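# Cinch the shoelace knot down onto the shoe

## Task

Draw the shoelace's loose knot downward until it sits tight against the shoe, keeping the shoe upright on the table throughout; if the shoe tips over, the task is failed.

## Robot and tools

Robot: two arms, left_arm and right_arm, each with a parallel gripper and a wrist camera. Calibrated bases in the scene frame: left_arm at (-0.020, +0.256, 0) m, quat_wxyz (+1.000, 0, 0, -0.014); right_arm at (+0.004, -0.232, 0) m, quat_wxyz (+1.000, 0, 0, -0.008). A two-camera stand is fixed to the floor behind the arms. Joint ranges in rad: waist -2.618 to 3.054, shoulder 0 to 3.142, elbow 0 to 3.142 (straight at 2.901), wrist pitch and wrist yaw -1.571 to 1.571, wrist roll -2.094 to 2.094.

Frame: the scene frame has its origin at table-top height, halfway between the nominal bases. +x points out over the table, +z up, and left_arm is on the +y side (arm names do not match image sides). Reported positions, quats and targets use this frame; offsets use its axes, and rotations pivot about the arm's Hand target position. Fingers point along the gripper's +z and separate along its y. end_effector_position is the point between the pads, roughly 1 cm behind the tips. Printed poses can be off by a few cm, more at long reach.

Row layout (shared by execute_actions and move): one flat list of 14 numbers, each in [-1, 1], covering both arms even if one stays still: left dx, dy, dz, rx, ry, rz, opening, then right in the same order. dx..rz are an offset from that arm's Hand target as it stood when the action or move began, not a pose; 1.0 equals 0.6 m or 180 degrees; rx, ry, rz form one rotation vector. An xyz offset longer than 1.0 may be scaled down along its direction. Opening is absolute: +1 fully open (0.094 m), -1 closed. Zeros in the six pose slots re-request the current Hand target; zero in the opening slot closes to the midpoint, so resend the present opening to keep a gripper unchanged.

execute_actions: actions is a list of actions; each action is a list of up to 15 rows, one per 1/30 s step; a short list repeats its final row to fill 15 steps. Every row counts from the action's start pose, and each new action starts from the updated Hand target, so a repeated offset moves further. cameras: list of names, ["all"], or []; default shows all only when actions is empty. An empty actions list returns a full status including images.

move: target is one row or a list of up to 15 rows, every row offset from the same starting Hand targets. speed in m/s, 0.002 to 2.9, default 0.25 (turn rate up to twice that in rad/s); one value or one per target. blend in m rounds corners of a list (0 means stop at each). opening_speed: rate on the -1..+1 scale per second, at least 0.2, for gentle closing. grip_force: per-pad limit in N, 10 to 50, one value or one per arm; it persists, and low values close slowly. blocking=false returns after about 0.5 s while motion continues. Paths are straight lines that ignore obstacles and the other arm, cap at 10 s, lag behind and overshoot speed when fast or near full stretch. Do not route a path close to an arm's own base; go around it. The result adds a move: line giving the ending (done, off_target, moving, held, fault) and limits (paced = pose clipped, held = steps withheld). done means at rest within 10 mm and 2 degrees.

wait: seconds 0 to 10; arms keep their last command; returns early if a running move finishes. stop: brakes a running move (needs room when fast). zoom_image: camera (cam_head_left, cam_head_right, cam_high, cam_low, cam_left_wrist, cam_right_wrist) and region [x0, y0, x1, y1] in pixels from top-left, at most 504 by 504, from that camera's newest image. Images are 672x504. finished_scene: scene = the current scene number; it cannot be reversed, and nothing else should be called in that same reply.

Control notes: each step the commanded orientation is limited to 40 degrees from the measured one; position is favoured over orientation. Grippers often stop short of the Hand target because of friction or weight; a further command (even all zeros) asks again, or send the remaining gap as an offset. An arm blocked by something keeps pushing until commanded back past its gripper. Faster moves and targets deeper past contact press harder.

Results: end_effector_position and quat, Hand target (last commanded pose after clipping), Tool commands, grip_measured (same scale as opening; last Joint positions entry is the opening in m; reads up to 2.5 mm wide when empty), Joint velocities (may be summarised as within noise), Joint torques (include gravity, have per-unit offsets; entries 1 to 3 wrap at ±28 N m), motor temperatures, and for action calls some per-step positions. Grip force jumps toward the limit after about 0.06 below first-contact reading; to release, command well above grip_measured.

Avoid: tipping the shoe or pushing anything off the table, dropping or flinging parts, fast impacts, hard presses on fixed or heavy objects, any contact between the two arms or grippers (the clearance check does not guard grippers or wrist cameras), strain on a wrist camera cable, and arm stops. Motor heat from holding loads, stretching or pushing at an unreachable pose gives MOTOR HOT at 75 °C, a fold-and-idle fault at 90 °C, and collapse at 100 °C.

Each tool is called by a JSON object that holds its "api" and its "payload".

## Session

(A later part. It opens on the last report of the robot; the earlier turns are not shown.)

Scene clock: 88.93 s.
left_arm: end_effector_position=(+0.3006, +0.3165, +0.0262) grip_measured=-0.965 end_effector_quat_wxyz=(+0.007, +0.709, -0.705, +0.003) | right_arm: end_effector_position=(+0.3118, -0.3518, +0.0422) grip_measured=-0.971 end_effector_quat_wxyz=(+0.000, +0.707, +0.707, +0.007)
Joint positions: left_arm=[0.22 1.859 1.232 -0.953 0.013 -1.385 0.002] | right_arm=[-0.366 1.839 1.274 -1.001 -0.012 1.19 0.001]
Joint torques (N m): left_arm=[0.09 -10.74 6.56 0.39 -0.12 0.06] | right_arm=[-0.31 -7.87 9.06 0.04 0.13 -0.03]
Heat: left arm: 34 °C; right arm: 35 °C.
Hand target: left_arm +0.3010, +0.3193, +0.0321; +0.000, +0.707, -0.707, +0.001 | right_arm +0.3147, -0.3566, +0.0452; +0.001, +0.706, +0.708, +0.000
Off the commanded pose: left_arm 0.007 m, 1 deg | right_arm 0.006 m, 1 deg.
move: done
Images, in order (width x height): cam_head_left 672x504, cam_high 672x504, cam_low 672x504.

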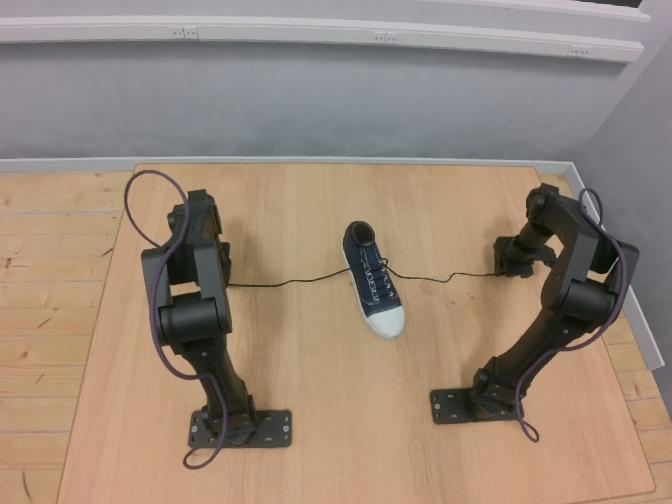

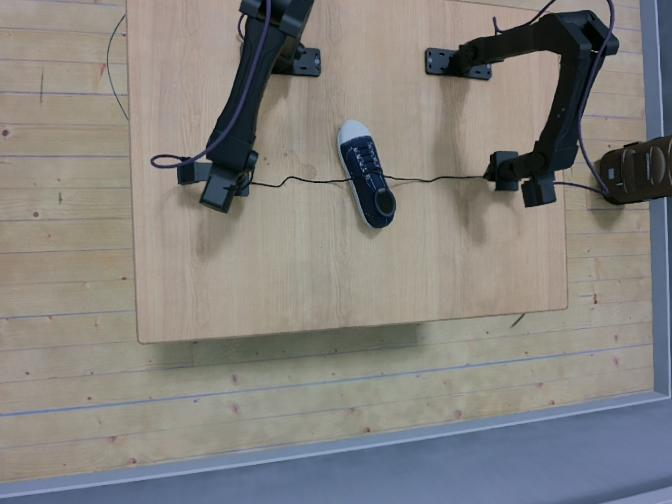

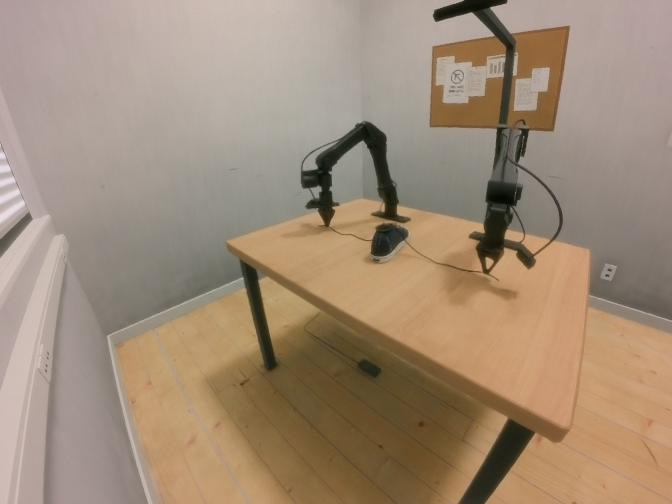

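{"api": "move", "payload": {"target": [0,0.08,0,0,0,0,-1,0.0,-0.08,0,0,0,0,-1], "speed": 0.06, "cameras": ["cam_head_left","cam_low","cam_high"]}}

{"api": "zoom_image", "payload": {"camera": "cam_head_left", "region": [260, 200, 470, 350]}}

{"api": "zoom_image", "payload": {"camera": "cam_low", "region": [320, 190, 460, 290]}}

{"api": "zoom_image", "payload": {"camera": "cam_high", "region": [280, 100, 460, 250]}}

Scene clock: 96.60 s.
left_arm: end_effector_position=(+0.2976, +0.3633, +0.0323) grip_measured=-0.965 end_effector_quat_wxyz=(-0.001, +0.709, -0.705, +0.008) | right_arm: end_effector_position=(+0.3122, -0.3991, +0.0427) grip_measured=-0.971 end_effector_quat_wxyz=(+0.000, +0.707, +0.707, +0.006)
Joint positions: left_arm=[0.359 1.868 1.27 -0.965 0.013 -1.246 0.002] | right_arm=[-0.491 1.913 1.374 -1.029 -0.012 1.065 0.001]
Joint torques (N m): left_arm=[0.17 -7.98 8.59 0.39 -0.12 0.09] | right_arm=[-0.36 -8.54 9.2 0.08 0.13 -0.14]
Heat: left arm: 34 °C; right arm: 35 °C.
Hand target: left_arm +0.3011, +0.3674, +0.0321; +0.000, +0.707, -0.707, +0.001 | right_arm +0.3148, -0.4046, +0.0452; +0.001, +0.706, +0.708, +0.000
Off the commanded pose: left_arm 0.005 m, 1 deg | right_arm 0.007 m, 1 deg.
move: done
Images, in order (width x height): cam_head_left 672x504, cam_high 672x504, cam_low 672x504.

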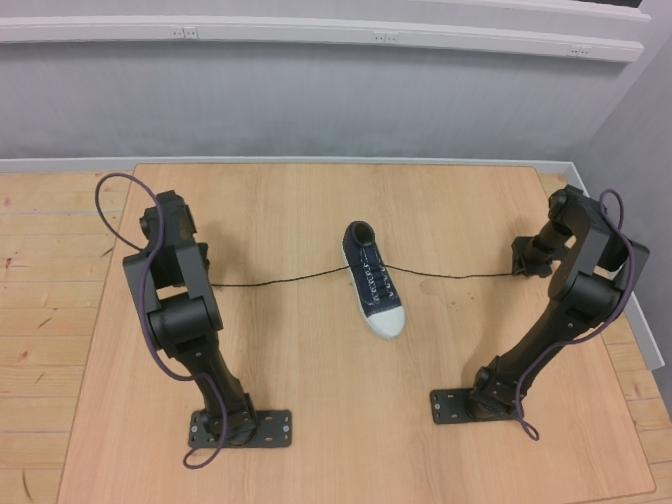

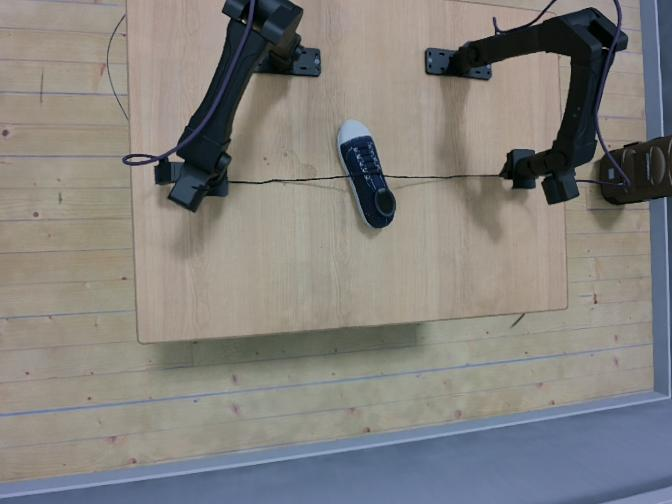

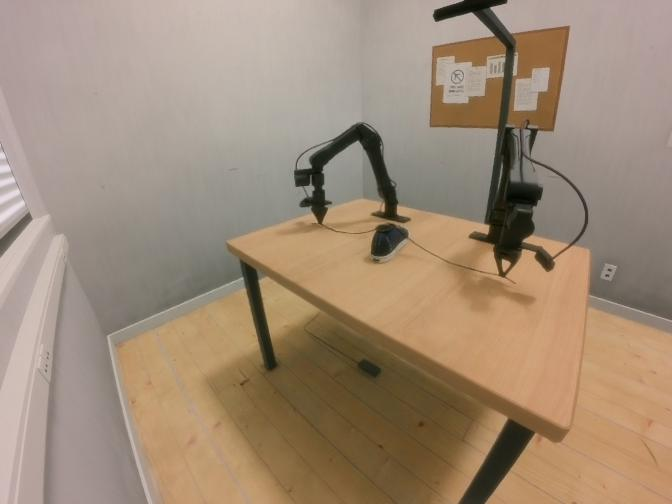

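Scaled by 2.400 from the camera's 672x504 image, which has a finer 960x720 frame.

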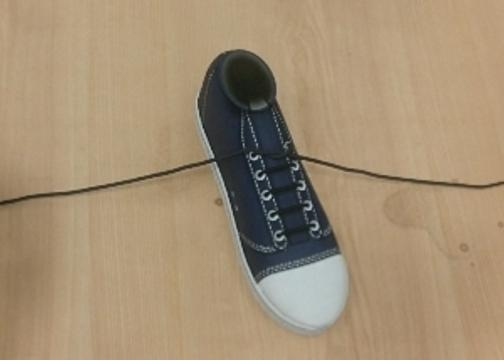

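Scaled by 3.600 from the camera's 672x504 image, which has a finer 960x720 frame.

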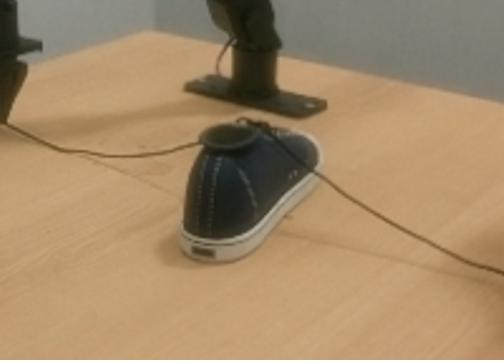

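Scaled by 2.800 from the camera's 672x504 image, which has a finer 960x720 frame.

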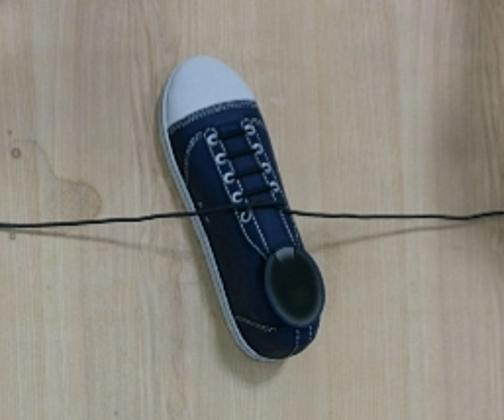

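Nearly snug. Small steps now, pulling slightly downward.

{"api": "move", "payload": {"target": [0,0.03,0,0,0,0,-1,0.0,-0.03,0,0,0,0,-1], "speed": 0.04, "cameras": ["cam_head_left","cam_low","cam_high"]}}

{"api": "zoom_image", "payload": {"camera": "cam_head_left", "region": [330, 220, 420, 290]}}

{"api": "zoom_image", "payload": {"camera": "cam_low", "region": [320, 190, 460, 290]}}

{"api": "zoom_image", "payload": {"camera": "cam_high", "region": [280, 100, 460, 250]}}

Scene clock: 102.83 s.
left_arm: end_effector_position=(+0.2975, +0.3794, +0.0325) grip_measured=-0.965 end_effector_quat_wxyz=(+0.000, +0.708, -0.706, +0.008) | right_arm: end_effector_position=(+0.3115, -0.4133, +0.0426) grip_measured=-0.971 end_effector_quat_wxyz=(-0.005, +0.705, +0.709, +0.007)
Joint positions: left_arm=[0.405 1.889 1.299 -0.976 0.015 -1.197 0.002] | right_arm=[-0.528 1.945 1.419 -1.051 -0.016 1.022 0.001]
Joint torques (N m): left_arm=[0.39 -8.08 8.66 0.45 -0.13 0.06] | right_arm=[-0.77 -8.81 9.42 0.11 0.16 -0.08]
Heat: left arm: 34 °C; right arm: 35 °C.
Hand target: left_arm +0.3011, +0.3854, +0.0322; +0.000, +0.708, -0.707, +0.001 | right_arm +0.3147, -0.4225, +0.0452; +0.001, +0.706, +0.708, +0.000
Off the commanded pose: left_arm 0.007 m, 1 deg | right_arm 0.010 m, 1 deg.
move: done
Images, in order (width x height): cam_head_left 672x504, cam_high 672x504, cam_low 672x504.

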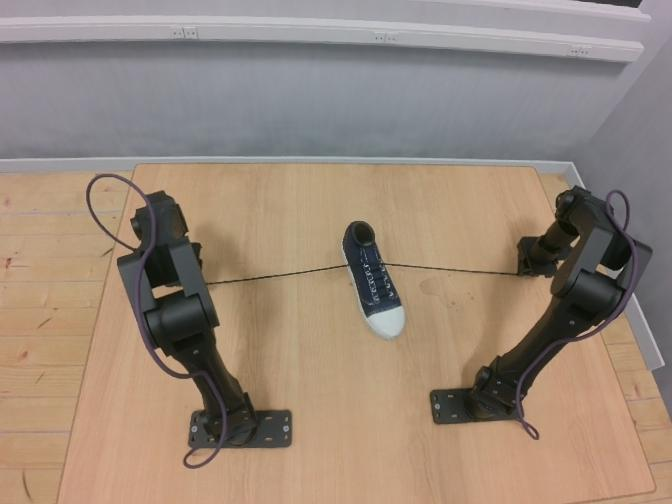

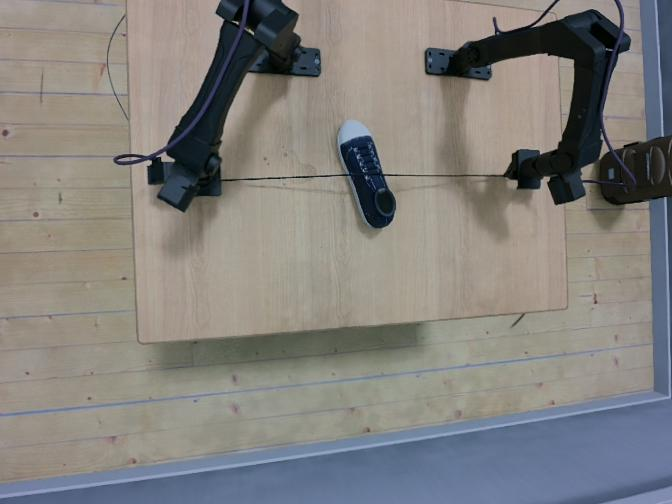

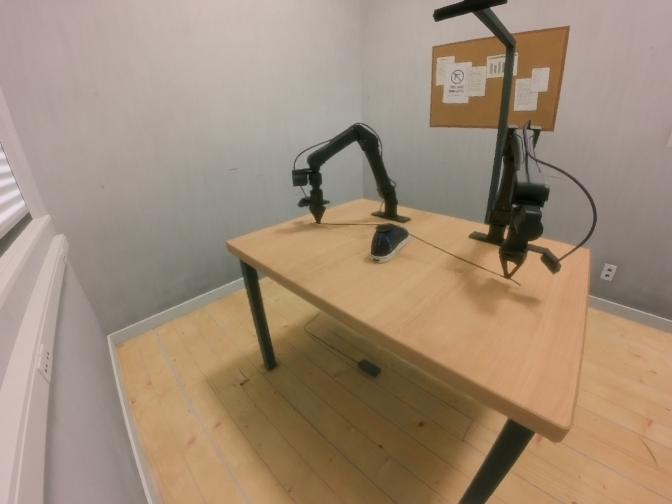

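Scaled by 5.600 from the camera's 672x504 image, which has a finer 960x720 frame.

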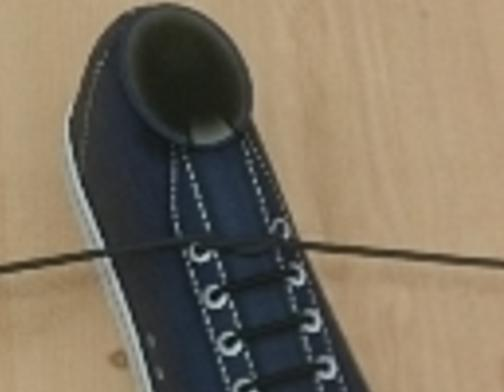

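Scaled by 3.600 from the camera's 672x504 image, which has a finer 960x720 frame.

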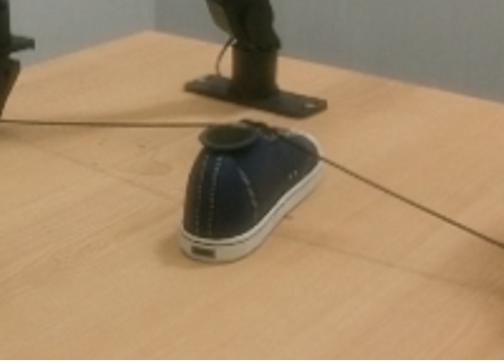

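Scaled by 2.800 from the camera's 672x504 image, which has a finer 960x720 frame.

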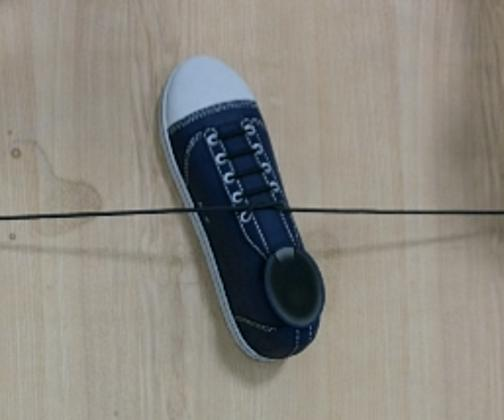

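{"api": "move", "payload": {"target": [[0,0.025,-0.01,0,0,0,-1,0.0,-0.025,-0.01,0,0,0,-1],[0,0.04,-0.02,0,0,0,-1,0.0,-0.04,-0.02,0,0,0,-1]], "speed": 0.04, "cameras": ["cam_head_left","cam_low","cam_high"]}}

{"api": "zoom_image", "payload": {"camera": "cam_head_left", "region": [330, 220, 420, 290]}}

{"api": "zoom_image", "payload": {"camera": "cam_low", "region": [320, 190, 460, 290]}}

Scene clock: 108.27 s.
left_arm: end_effector_position=(+0.2934, +0.3833, +0.0207) grip_measured=-0.965 end_effector_quat_wxyz=(+0.031, +0.703, -0.710, +0.028) | right_arm: end_effector_position=(+0.3056, -0.4150, +0.0332) grip_measured=-0.971 end_effector_quat_wxyz=(-0.041, +0.702, +0.710, +0.029)
Joint positions: left_arm=[0.451 1.935 1.311 -0.984 0.074 -1.137 0.002] | right_arm=[-0.57 1.998 1.451 -1.093 -0.073 0.971 0.001]
Joint torques (N m): left_arm=[1.7 -8.44 9.16 0.71 -0.68 0.08] | right_arm=[-1.78 -9.01 9.68 0.5 0.76 -0.06]
Heat: left arm: 34 °C; right arm: 36 °C.
Hand target: left_arm +0.3010, +0.4094, +0.0201; +0.000, +0.708, -0.707, +0.001 | right_arm +0.3146, -0.4466, +0.0332; +0.000, +0.706, +0.708, -0.001
Off the commanded pose: left_arm 0.027 m, 5 deg | right_arm 0.033 m, 6 deg.
move: off_target (left_arm, right_arm)
Images, in order (width x height): cam_head_left 672x504, cam_high 672x504, cam_low 672x504.

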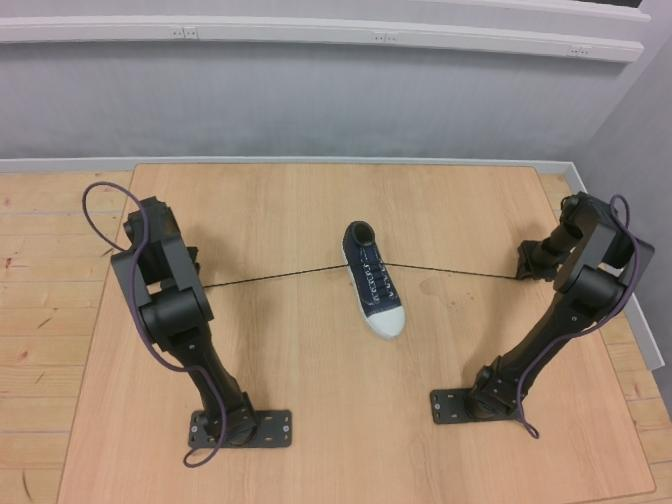

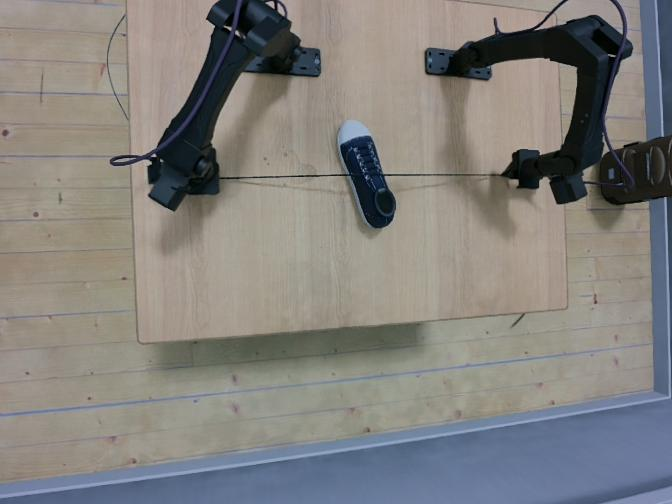

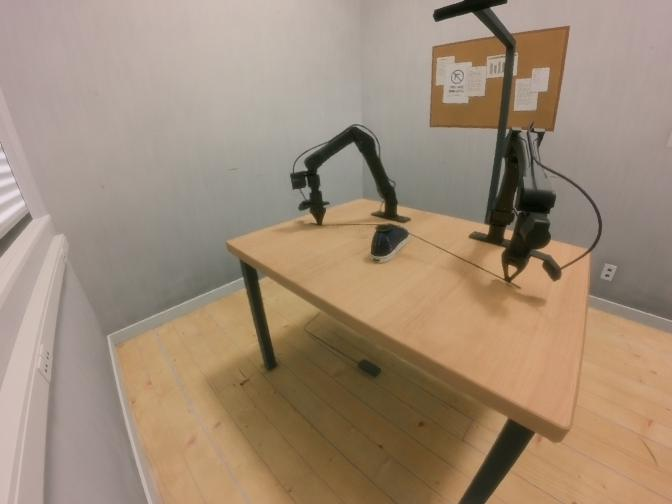

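Scaled by 5.600 from the camera's 672x504 image, which has a finer 960x720 frame.

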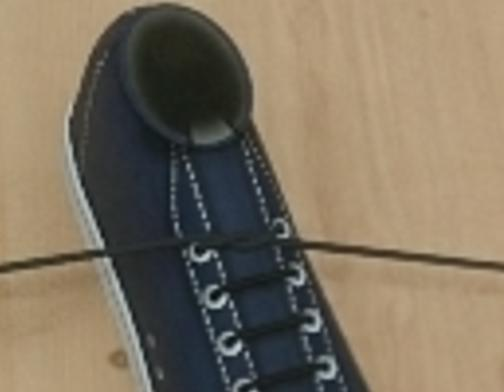

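Scaled by 3.600 from the camera's 672x504 image, which has a finer 960x720 frame.

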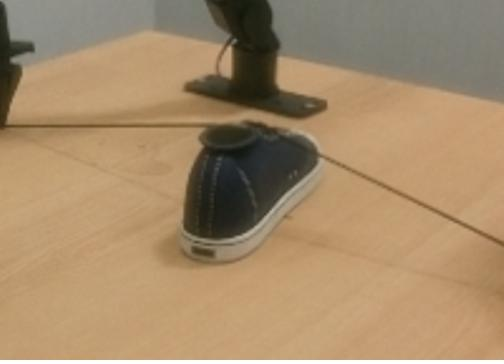

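{"api": "move", "payload": {"target": [[0,-0.08,0.0,0,0,0,-1,0.0,0.08,0.005,0,0,0,-1],[0,-0.08,-0.008,0,0,0,-0.5,0.0,0.08,0.0,0,0,0,-0.5],[0,-0.08,0.12,0,0,0,-0.5,0.0,0.08,0.12,0,0,0,-0.5]], "speed": 0.1, "cameras": ["cam_head_left","cam_low"]}}

{"api": "zoom_image", "payload": {"camera": "cam_head_left", "region": [260, 200, 470, 350]}}

{"api": "finished_scene", "payload": {"scene": 1}}

Scene clock: 116.30 s.
left_arm: end_effector_position=(+0.2967, +0.3562, +0.0762) grip_measured=-0.501 end_effector_quat_wxyz=(+0.022, +0.705, -0.709, -0.001) | right_arm: end_effector_position=(+0.3115, -0.3951, +0.0869) grip_measured=-0.502 end_effector_quat_wxyz=(-0.022, +0.705, +0.709, +0.001)
Joint positions: left_arm=[0.343 1.857 1.436 -1.19 0.019 -1.25 0.023] | right_arm=[-0.482 1.91 1.549 -1.251 -0.014 1.067 0.023]
Joint torques (N m): left_arm=[0.03 -12.29 8.58 0.3 -0.18 -0.08] | right_arm=[0.18 -12.75 9.14 -0.09 0.13 0.07]
Heat: left arm: 35 °C; right arm: 35 °C.
Hand target: left_arm +0.3010, +0.3614, +0.0921; +0.000, +0.708, -0.707, +0.001 | right_arm +0.3146, -0.3986, +0.1051; +0.000, +0.706, +0.708, +0.000
Off the commanded pose: left_arm 0.017 m, 3 deg | right_arm 0.019 m, 3 deg.
move: off_target (left_arm, right_arm)
Images, in order (width x height): cam_head_left 672x504, cam_low 672x504.

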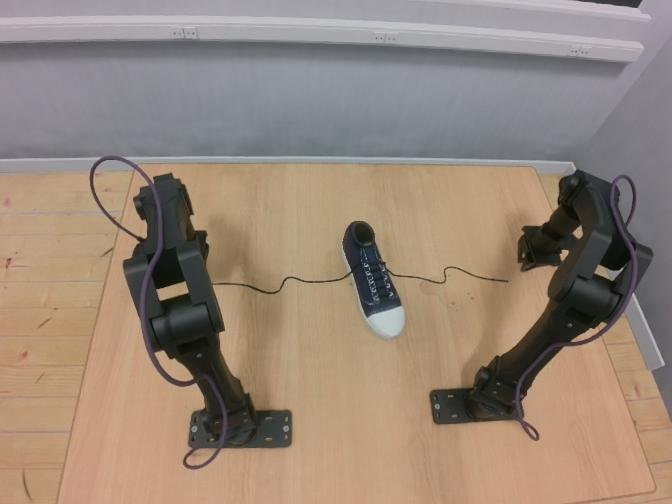

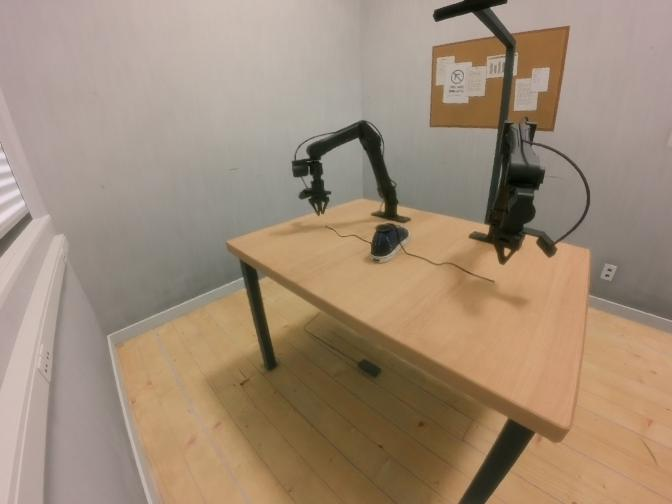

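Scaled by 2.400 from the camera's 672x504 image, which has a finer 960x720 frame.

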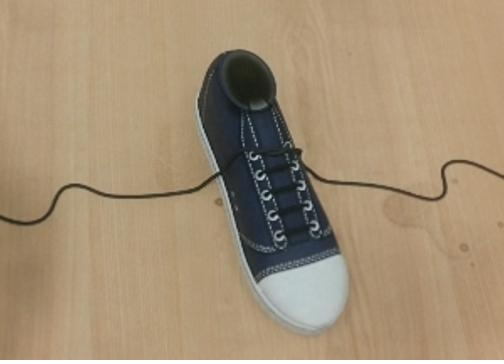

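The scene is finished: the task was done.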